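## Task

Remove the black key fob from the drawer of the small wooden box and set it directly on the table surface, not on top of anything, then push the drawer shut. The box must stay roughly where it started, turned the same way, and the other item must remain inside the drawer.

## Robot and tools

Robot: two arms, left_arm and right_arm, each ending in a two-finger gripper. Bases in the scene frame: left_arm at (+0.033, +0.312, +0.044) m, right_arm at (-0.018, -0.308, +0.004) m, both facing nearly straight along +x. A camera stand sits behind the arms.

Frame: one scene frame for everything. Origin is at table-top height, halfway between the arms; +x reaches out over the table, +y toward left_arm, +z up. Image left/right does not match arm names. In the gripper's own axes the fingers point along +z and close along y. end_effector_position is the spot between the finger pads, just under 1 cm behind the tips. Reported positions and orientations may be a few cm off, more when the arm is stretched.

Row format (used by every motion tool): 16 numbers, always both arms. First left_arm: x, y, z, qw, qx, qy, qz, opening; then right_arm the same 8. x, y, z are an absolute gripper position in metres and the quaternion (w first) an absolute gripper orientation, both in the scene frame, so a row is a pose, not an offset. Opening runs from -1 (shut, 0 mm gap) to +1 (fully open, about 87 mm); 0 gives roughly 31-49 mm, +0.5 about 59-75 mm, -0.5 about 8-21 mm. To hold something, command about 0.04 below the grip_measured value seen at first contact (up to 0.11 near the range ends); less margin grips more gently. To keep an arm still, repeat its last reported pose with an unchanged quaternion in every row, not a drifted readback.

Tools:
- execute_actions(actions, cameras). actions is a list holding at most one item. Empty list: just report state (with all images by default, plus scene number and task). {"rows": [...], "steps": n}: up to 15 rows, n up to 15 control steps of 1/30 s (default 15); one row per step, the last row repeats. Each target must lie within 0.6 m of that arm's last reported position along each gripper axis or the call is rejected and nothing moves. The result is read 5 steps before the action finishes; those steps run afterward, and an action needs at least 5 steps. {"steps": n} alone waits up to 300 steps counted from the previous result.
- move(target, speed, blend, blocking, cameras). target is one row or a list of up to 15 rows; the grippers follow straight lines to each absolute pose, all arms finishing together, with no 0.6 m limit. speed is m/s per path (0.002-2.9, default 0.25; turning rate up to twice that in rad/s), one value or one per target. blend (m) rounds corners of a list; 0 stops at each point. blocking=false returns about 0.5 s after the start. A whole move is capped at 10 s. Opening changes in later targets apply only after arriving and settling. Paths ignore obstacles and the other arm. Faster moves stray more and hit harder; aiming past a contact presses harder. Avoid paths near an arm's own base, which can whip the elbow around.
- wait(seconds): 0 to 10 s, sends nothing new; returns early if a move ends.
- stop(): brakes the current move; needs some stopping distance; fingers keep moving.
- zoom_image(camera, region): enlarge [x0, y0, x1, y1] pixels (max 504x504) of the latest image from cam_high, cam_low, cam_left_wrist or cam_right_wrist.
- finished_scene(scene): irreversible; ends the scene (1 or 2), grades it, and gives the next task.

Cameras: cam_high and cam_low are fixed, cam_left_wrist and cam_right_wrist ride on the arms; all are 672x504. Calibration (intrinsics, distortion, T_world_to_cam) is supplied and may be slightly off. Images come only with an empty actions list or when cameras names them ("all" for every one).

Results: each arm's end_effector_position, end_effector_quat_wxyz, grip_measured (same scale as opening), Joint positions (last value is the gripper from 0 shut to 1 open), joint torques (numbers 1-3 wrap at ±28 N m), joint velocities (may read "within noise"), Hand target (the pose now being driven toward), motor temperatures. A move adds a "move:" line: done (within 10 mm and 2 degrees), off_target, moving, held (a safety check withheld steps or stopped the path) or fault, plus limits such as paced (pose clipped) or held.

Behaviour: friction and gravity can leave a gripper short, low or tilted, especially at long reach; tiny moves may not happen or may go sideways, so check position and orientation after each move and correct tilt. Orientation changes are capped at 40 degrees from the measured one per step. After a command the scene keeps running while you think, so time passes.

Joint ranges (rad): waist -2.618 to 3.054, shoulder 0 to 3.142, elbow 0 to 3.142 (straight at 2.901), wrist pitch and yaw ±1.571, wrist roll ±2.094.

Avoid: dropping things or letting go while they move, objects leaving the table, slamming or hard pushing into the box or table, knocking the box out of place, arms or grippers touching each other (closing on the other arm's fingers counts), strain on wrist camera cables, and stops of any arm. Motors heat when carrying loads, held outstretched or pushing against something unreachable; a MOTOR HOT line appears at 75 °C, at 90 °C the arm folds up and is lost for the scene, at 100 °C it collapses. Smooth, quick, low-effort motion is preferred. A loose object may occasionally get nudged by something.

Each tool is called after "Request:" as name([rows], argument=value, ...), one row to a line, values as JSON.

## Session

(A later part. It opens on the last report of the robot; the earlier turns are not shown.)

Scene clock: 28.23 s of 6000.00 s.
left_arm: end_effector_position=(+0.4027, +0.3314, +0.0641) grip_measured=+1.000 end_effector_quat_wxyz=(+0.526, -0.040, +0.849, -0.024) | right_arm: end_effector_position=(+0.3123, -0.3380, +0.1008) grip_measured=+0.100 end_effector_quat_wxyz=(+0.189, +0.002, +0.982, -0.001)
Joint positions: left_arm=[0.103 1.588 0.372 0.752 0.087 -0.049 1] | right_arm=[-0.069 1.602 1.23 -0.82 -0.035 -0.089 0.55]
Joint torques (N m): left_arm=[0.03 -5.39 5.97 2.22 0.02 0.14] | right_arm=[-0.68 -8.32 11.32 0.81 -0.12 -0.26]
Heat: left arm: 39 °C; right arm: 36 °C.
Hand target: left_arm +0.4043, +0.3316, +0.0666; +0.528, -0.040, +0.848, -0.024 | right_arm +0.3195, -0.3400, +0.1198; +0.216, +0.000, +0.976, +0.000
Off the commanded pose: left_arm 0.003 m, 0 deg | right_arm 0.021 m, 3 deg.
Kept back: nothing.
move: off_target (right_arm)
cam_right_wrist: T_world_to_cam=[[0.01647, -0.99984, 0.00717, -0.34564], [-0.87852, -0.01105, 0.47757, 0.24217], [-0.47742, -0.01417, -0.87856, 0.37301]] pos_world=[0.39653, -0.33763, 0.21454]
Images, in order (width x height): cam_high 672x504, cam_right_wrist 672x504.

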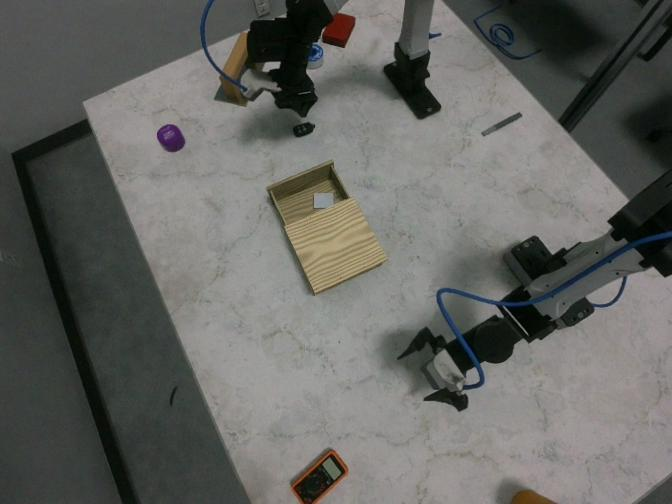

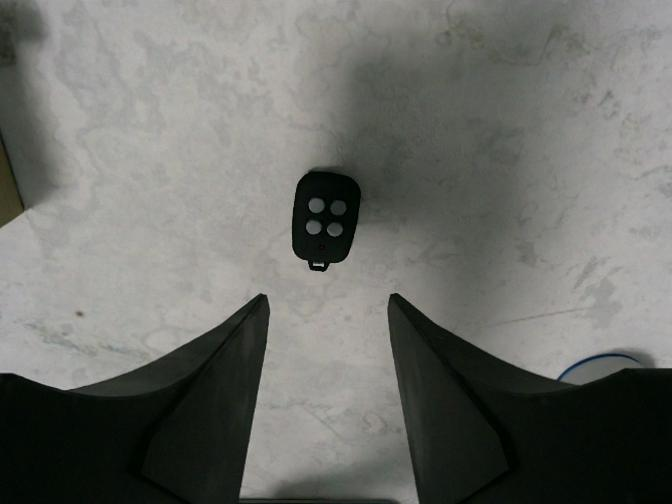

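Request:
move([
  [0.4044,0.3316,0.0666,0.528,-0.040,0.848,-0.024,1,0.32,-0.34,0.14,0.2164,0,0.9763,0,0.1],
  [0.4044,0.3316,0.0666,0.528,-0.040,0.848,-0.024,1,0.395,-0.25,0.13,0.2164,0,0.9763,0,-1],
  [0.4044,0.3316,0.0666,0.528,-0.040,0.848,-0.024,1,0.397,-0.25,0.045,0.2164,0,0.9763,0,-1],
], speed=0.2, blend=[0.02,0,0], cameras=["cam_right_wrist","cam_high"])

Scene clock: 32.13 s of 6000.00 s.
left_arm: end_effector_position=(+0.4027, +0.3314, +0.0641) grip_measured=+1.000 end_effector_quat_wxyz=(+0.526, -0.040, +0.849, -0.024) | right_arm: end_effector_position=(+0.3946, -0.2509, +0.0531) grip_measured=-0.999 end_effector_quat_wxyz=(+0.216, -0.003, +0.976, +0.004)
Joint positions: left_arm=[0.103 1.588 0.372 0.752 0.087 -0.049 1] | right_arm=[0.176 1.907 1.388 -0.618 0.053 0.128 0]
Joint torques (N m): left_arm=[0.05 -5.42 5.97 2.23 0.03 0.15] | right_arm=[0.46 -6.8 7.1 1.15 0.11 -0.04]
Heat: left arm: 39 °C; right arm: 36 °C.
Hand target: left_arm +0.4043, +0.3316, +0.0666; +0.528, -0.040, +0.848, -0.024 | right_arm +0.3969, -0.2500, +0.0452; +0.216, +0.000, +0.976, +0.000
Off the commanded pose: left_arm 0.003 m, 0 deg | right_arm 0.008 m, 1 deg.
Kept back: nothing.
move: done; blend cut to 0.0101 m at target 1
cam_right_wrist: T_world_to_cam=[[0.02703, -0.99963, 0.0016, -0.26329], [-0.90356, -0.02375, 0.4278, 0.34757], [-0.42761, -0.01301, -0.90387, 0.35363]] pos_world=[0.47238, -0.25034, 0.17136]
Images, in order (width x height): cam_high 672x504, cam_right_wrist 672x504.

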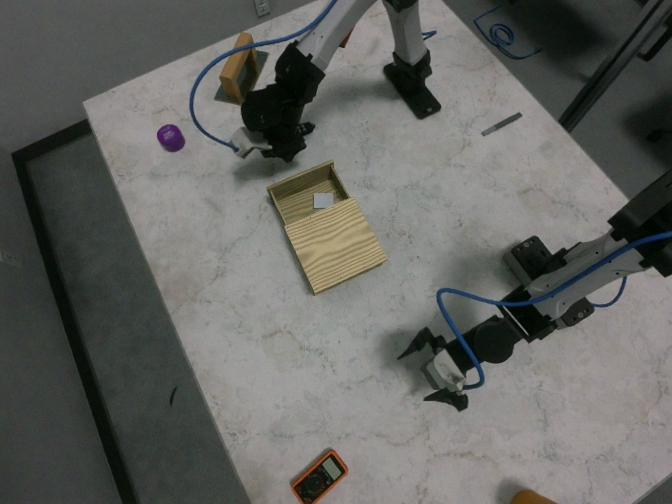

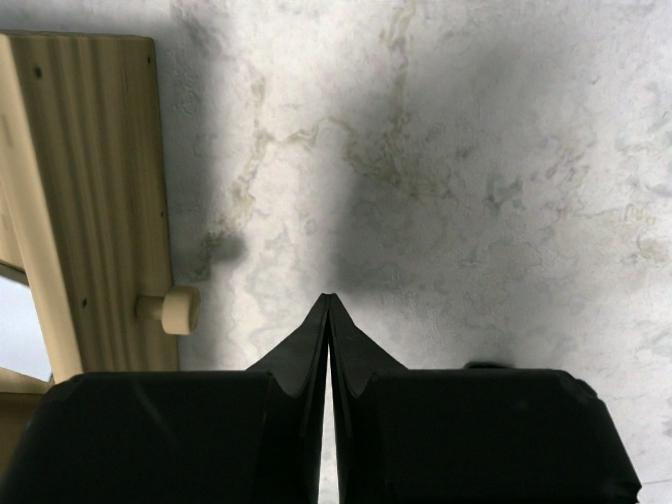

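Request:
move(target=[0.4044,0.3316,0.0666,0.528,-0.040,0.848,-0.024,1,0.400,-0.13,0.050,0.2164,0,0.9763,0,-1], speed=0.08, cameras=["cam_right_wrist","cam_high"])

Scene clock: 34.37 s of 6000.00 s.
left_arm: end_effector_position=(+0.4027, +0.3314, +0.0641) grip_measured=+1.000 end_effector_quat_wxyz=(+0.526, -0.040, +0.849, -0.024) | right_arm: end_effector_position=(+0.3918, -0.1532, +0.0484) grip_measured=-1.000 end_effector_quat_wxyz=(+0.207, +0.002, +0.978, -0.028)
Joint positions: left_arm=[0.103 1.588 0.372 0.752 0.087 -0.049 1] | right_arm=[0.441 2.041 1.57 -0.735 0.213 0.375 0]
Joint torques (N m): left_arm=[0.03 -5.41 5.94 2.23 0.02 0.15] | right_arm=[2.45 -7.45 11.52 1.05 -0.2 0.09]
Heat: left arm: 39 °C; right arm: 36 °C.
Hand target: left_arm +0.4043, +0.3316, +0.0666; +0.528, -0.040, +0.848, -0.024 | right_arm +0.3989, -0.1305, +0.0507; +0.216, +0.000, +0.976, +0.000
Off the commanded pose: left_arm 0.003 m, 0 deg | right_arm 0.025 m, 3 deg.
Kept back: nothing.
move: off_target (right_arm)
cam_right_wrist: T_world_to_cam=[[0.00444, -0.99817, 0.0603, -0.15932], [-0.89497, 0.02294, 0.44553, 0.35228], [-0.4461, -0.05594, -0.89323, 0.34962]] pos_world=[0.47195, -0.14755, 0.16495]
Images, in order (width x height): cam_high 672x504, cam_right_wrist 672x504.

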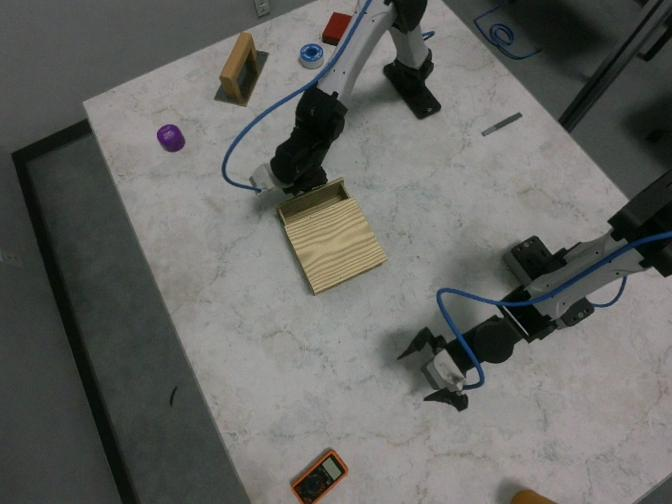

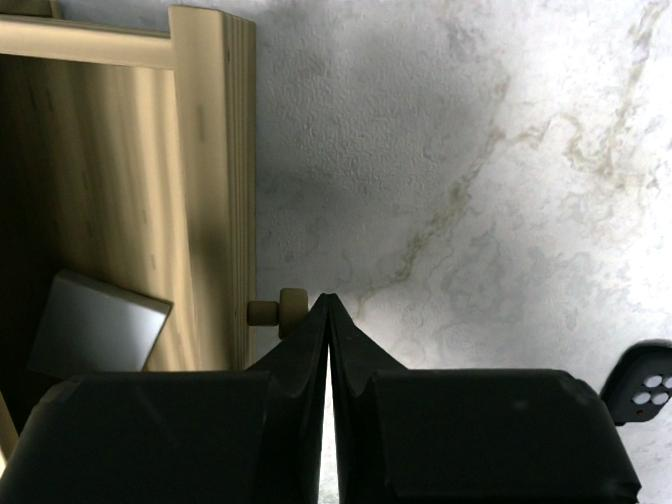

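Request:
move(target=[0.4044,0.3316,0.0666,0.528,-0.040,0.848,-0.024,1,0.404,-0.083,0.050,0.2164,0,0.9763,0,-1], speed=0.07, cameras=["cam_right_wrist","cam_high"])

Request:
zoom_image(camera="cam_high", region=[240, 150, 400, 300])

Scene clock: 35.67 s of 6000.00 s.
left_arm: end_effector_position=(+0.4027, +0.3314, +0.0641) grip_measured=+1.000 end_effector_quat_wxyz=(+0.526, -0.040, +0.849, -0.024) | right_arm: end_effector_position=(+0.3939, -0.1164, +0.0490) grip_measured=-1.000 end_effector_quat_wxyz=(+0.201, +0.001, +0.979, -0.043)
Joint positions: left_arm=[0.103 1.588 0.372 0.752 0.087 -0.049 1] | right_arm=[0.526 2.138 1.725 -0.834 0.264 0.454 0]
Joint torques (N m): left_arm=[0.01 -5.39 5.94 2.22 0.01 0.14] | right_arm=[3.11 -7.83 11.52 1.26 -0.34 0.13]
Heat: left arm: 40 °C; right arm: 36 °C.
Hand target: left_arm +0.4043, +0.3316, +0.0666; +0.528, -0.040, +0.848, -0.024 | right_arm +0.4019, -0.0840, +0.0514; +0.216, -0.001, +0.976, +0.000
Off the commanded pose: left_arm 0.003 m, 0 deg | right_arm 0.035 m, 5 deg.
Kept back: nothing.
move: off_target (right_arm)
cam_right_wrist: T_world_to_cam=[[0.00104, -0.99596, 0.08981, -0.12256], [-0.88972, 0.04008, 0.45474, 0.35244], [-0.4565, -0.08038, -0.88609, 0.35404]] pos_world=[0.47532, -0.10773, 0.16445]
Images, in order (width x height): cam_high 672x504, cam_right_wrist 672x504.

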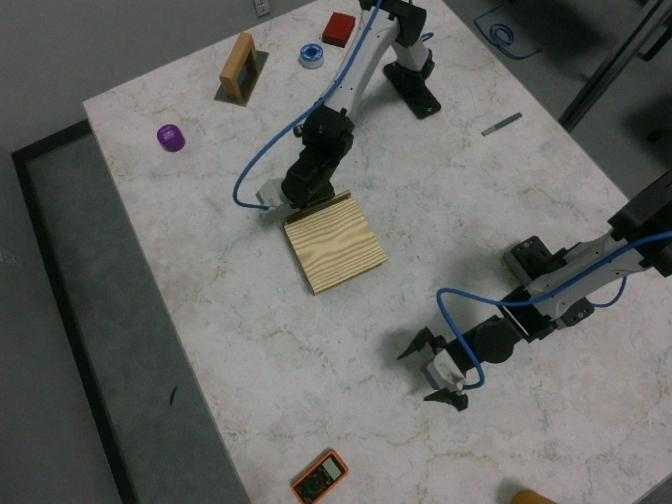

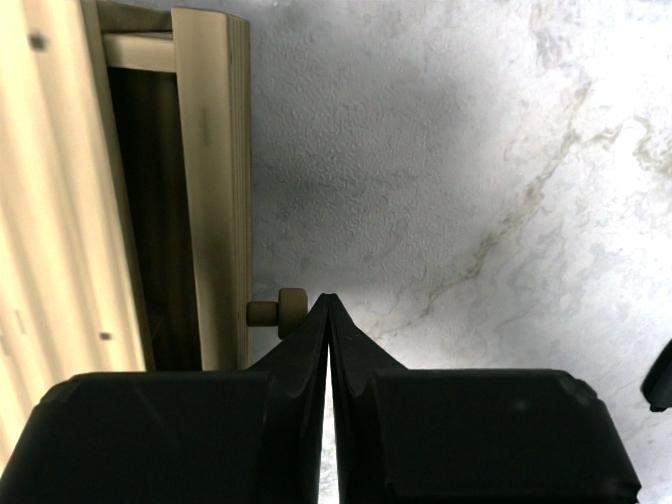

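Scaled by 3.150 from the camera's image (finer frame: 960x720).

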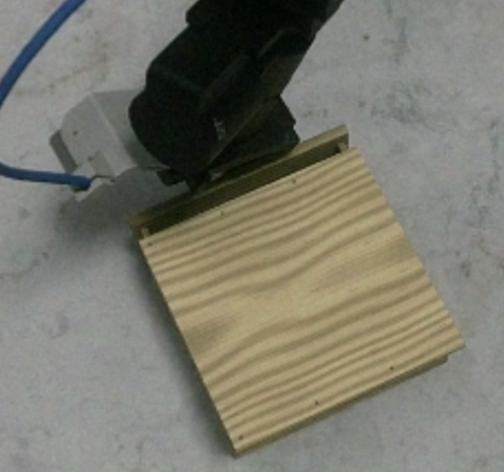

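Request:
move(target=[0.4044,0.3316,0.0666,0.528,-0.040,0.848,-0.024,1,0.406,-0.060,0.050,0.2164,0,0.9763,0,-1], speed=0.05, cameras=["cam_right_wrist","cam_high"])

Request:
zoom_image(camera="cam_high", region=[240, 150, 400, 300])

Scene clock: 36.73 s of 6000.00 s.
left_arm: end_effector_position=(+0.4027, +0.3314, +0.0641) grip_measured=+1.000 end_effector_quat_wxyz=(+0.526, -0.040, +0.849, -0.024) | right_arm: end_effector_position=(+0.3945, -0.1012, +0.0496) grip_measured=-1.000 end_effector_quat_wxyz=(+0.198, +0.000, +0.979, -0.056)
Joint positions: left_arm=[0.103 1.588 0.372 0.752 0.087 -0.049 1] | right_arm=[0.564 2.193 1.816 -0.899 0.296 0.49 0]
Joint torques (N m): left_arm=[-0.06 -5.37 5.98 2.21 0.02 0.15] | right_arm=[3.55 -8.09 12 1.32 -0.53 0.19]
Heat: left arm: 40 °C; right arm: 36 °C.
Hand target: left_arm +0.4043, +0.3316, +0.0666; +0.528, -0.040, +0.848, -0.024 | right_arm +0.4030, -0.0615, +0.0523; +0.216, -0.001, +0.976, +0.000
Off the commanded pose: left_arm 0.003 m, 0 deg | right_arm 0.043 m, 7 deg.
Kept back: nothing.
move: off_target (right_arm)
cam_right_wrist: T_world_to_cam=[[-0.00339, -0.99325, 0.11592, -0.10671], [-0.88662, 0.05659, 0.45902, 0.35244], [-0.46249, -0.10122, -0.88083, 0.35609]] pos_world=[0.4768, -0.0899, 0.16424]
Images, in order (width x height): cam_high 672x504, cam_right_wrist 672x504.

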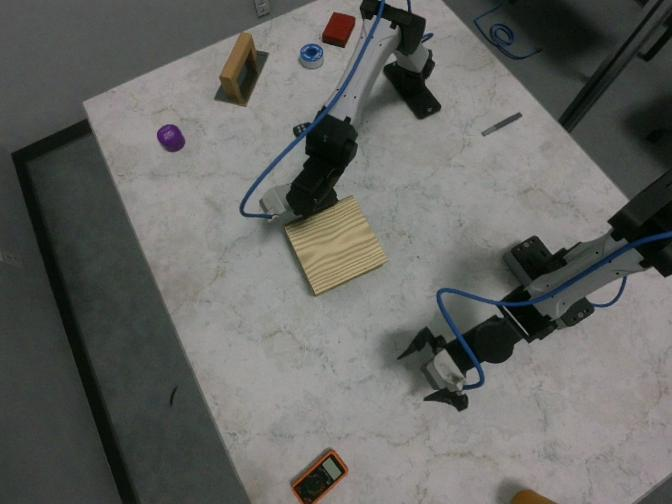

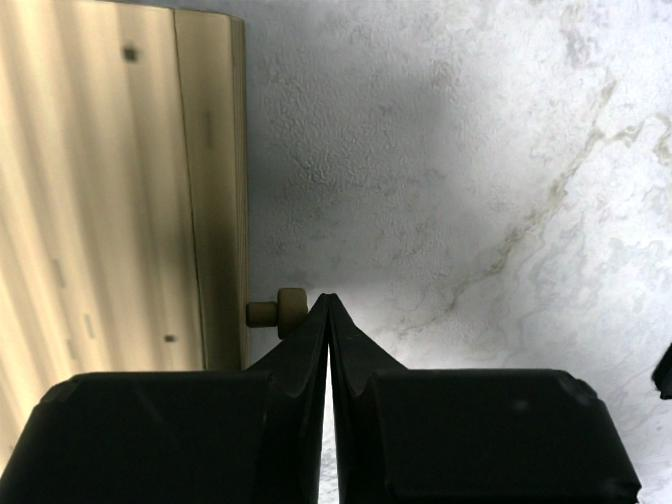

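Scaled by 3.150 from the camera's image (finer frame: 960x720).

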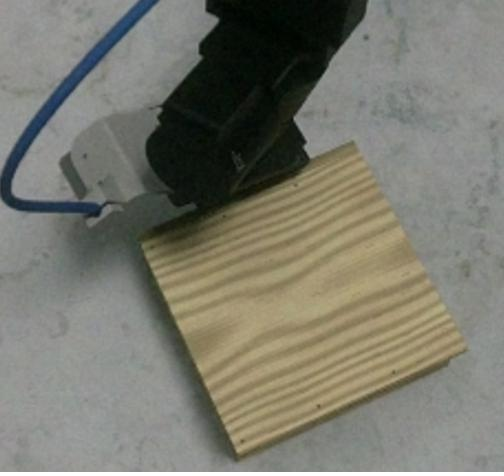

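Request:
move(target=[0.4044,0.3316,0.0666,0.528,-0.040,0.848,-0.024,1,0.406,-0.052,0.050,0.2164,0,0.9763,0,-1], speed=0.05, cameras=["cam_right_wrist","cam_high"])

Request:
zoom_image(camera="cam_high", region=[240, 150, 400, 300])

Scene clock: 39.43 s of 6000.00 s.
left_arm: end_effector_position=(+0.4027, +0.3314, +0.0641) grip_measured=+1.000 end_effector_quat_wxyz=(+0.526, -0.040, +0.849, -0.024) | right_arm: end_effector_position=(+0.3941, -0.1009, +0.0498) grip_measured=-1.000 end_effector_quat_wxyz=(+0.194, +0.003, +0.979, -0.066)
Joint positions: left_arm=[0.103 1.588 0.372 0.752 0.087 -0.049 1] | right_arm=[0.57 2.211 1.848 -0.932 0.311 0.501 0]
Joint torques (N m): left_arm=[-0.02 -5.34 5.98 2.22 0.02 0.14] | right_arm=[4.33 -8.25 12.15 1.44 -0.61 0.25]
Heat: left arm: 40 °C; right arm: 36 °C.
Hand target: left_arm +0.4043, +0.3316, +0.0666; +0.528, -0.040, +0.848, -0.024 | right_arm +0.4021, -0.0541, +0.0530; +0.215, -0.002, +0.977, +0.000
Off the commanded pose: left_arm 0.003 m, 0 deg | right_arm 0.050 m, 8 deg.
Kept back: nothing.
move: off_target (right_arm)
cam_right_wrist: T_world_to_cam=[[-0.01077, -0.99088, 0.13434, -0.10425], [-0.88256, 0.07258, 0.46457, 0.35175], [-0.47008, -0.11356, -0.87529, 0.35755]] pos_world=[0.47739, -0.08823, 0.16355]
Images, in order (width x height): cam_high 672x504, cam_right_wrist 672x504.

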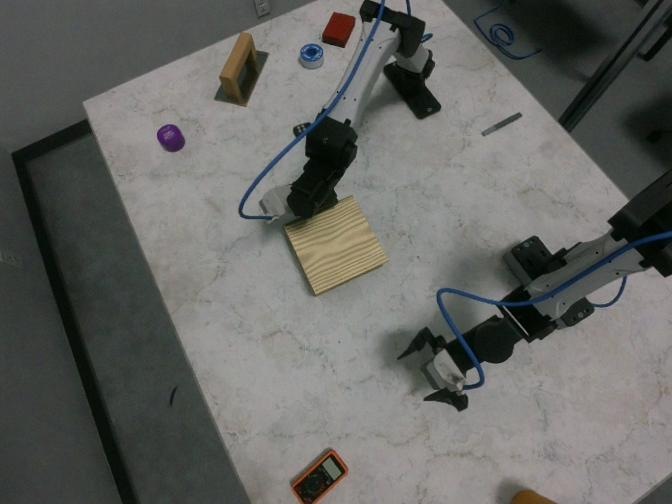

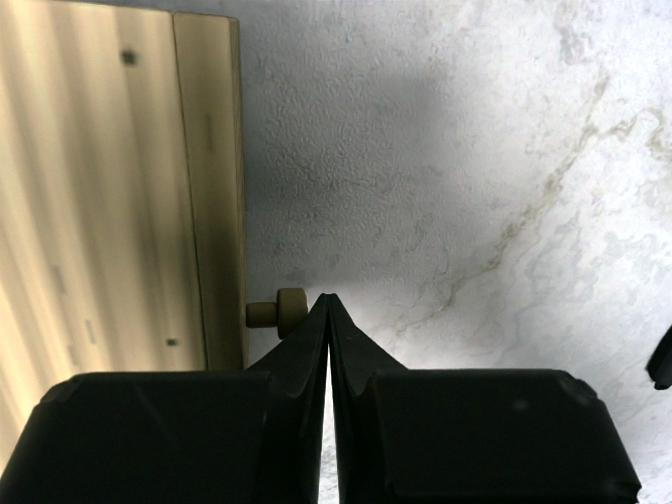

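Scaled by 3.150 from the camera's image (finer frame: 960x720).

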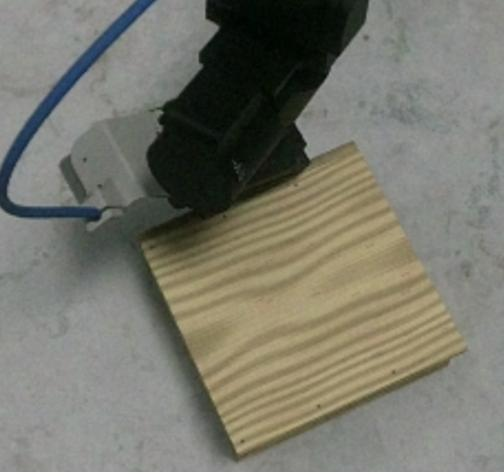

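Request:
move([
  [0.4044,0.3316,0.0666,0.528,-0.040,0.848,-0.024,1,0.394,-0.16,0.06,0.2164,0,0.9763,0,-1],
  [0.4044,0.3316,0.0666,0.528,-0.040,0.848,-0.024,1,0.36,-0.22,0.20,0.2164,0,0.9763,0,-1],
], speed=0.15, blend=[0.02,0], cameras=["cam_right_wrist","cam_high"])

Scene clock: 42.23 s of 6000.00 s.
left_arm: end_effector_position=(+0.4027, +0.3314, +0.0641) grip_measured=+1.000 end_effector_quat_wxyz=(+0.526, -0.040, +0.849, -0.024) | right_arm: end_effector_position=(+0.3574, -0.2191, +0.1805) grip_measured=-1.000 end_effector_quat_wxyz=(+0.193, +0.000, +0.981, -0.009)
Joint positions: left_arm=[0.103 1.588 0.372 0.752 0.087 -0.049 1] | right_arm=[0.288 1.826 1.805 -1.177 0.115 0.237 0]
Joint torques (N m): left_arm=[0.01 -5.38 6.01 2.22 0.02 0.14] | right_arm=[-0.59 -9.72 11.23 0.77 -0.03 -0.25]
Heat: left arm: 40 °C; right arm: 37 °C.
Hand target: left_arm +0.4043, +0.3316, +0.0666; +0.528, -0.040, +0.848, -0.024 | right_arm +0.3595, -0.2202, +0.1998; +0.217, +0.000, +0.976, +0.000
Off the commanded pose: left_arm 0.003 m, 0 deg | right_arm 0.020 m, 3 deg.
Kept back: nothing.
move: off_target (right_arm)
cam_right_wrist: T_world_to_cam=[[0.01555, -0.99957, 0.02472, -0.23083], [-0.88234, -0.00209, 0.4706, 0.24958], [-0.47035, -0.02913, -0.882, 0.46104]] pos_world=[0.44065, -0.21678, 0.29489]
Images, in order (width x height): cam_high 672x504, cam_right_wrist 672x504.

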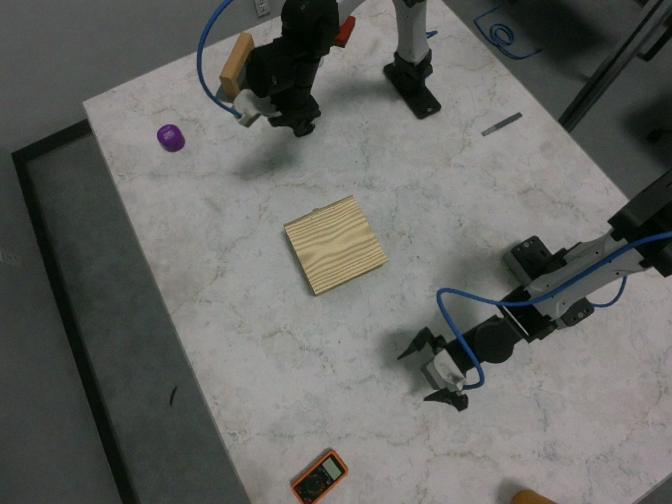

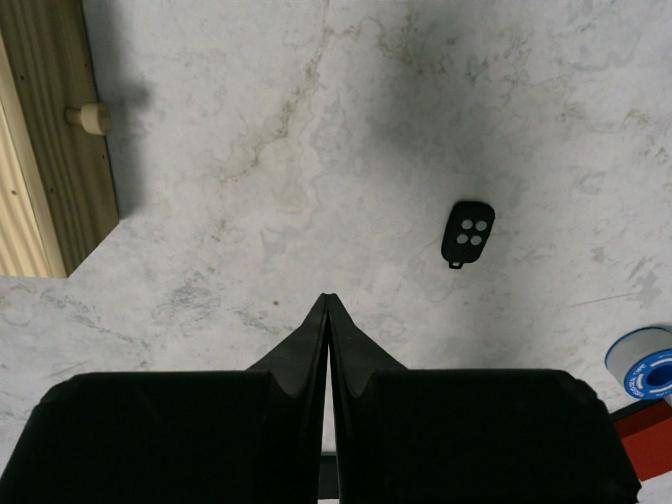

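Shut, fob on the table.

Request:
finished_scene(scene=1)

The scene is finished: the task was done.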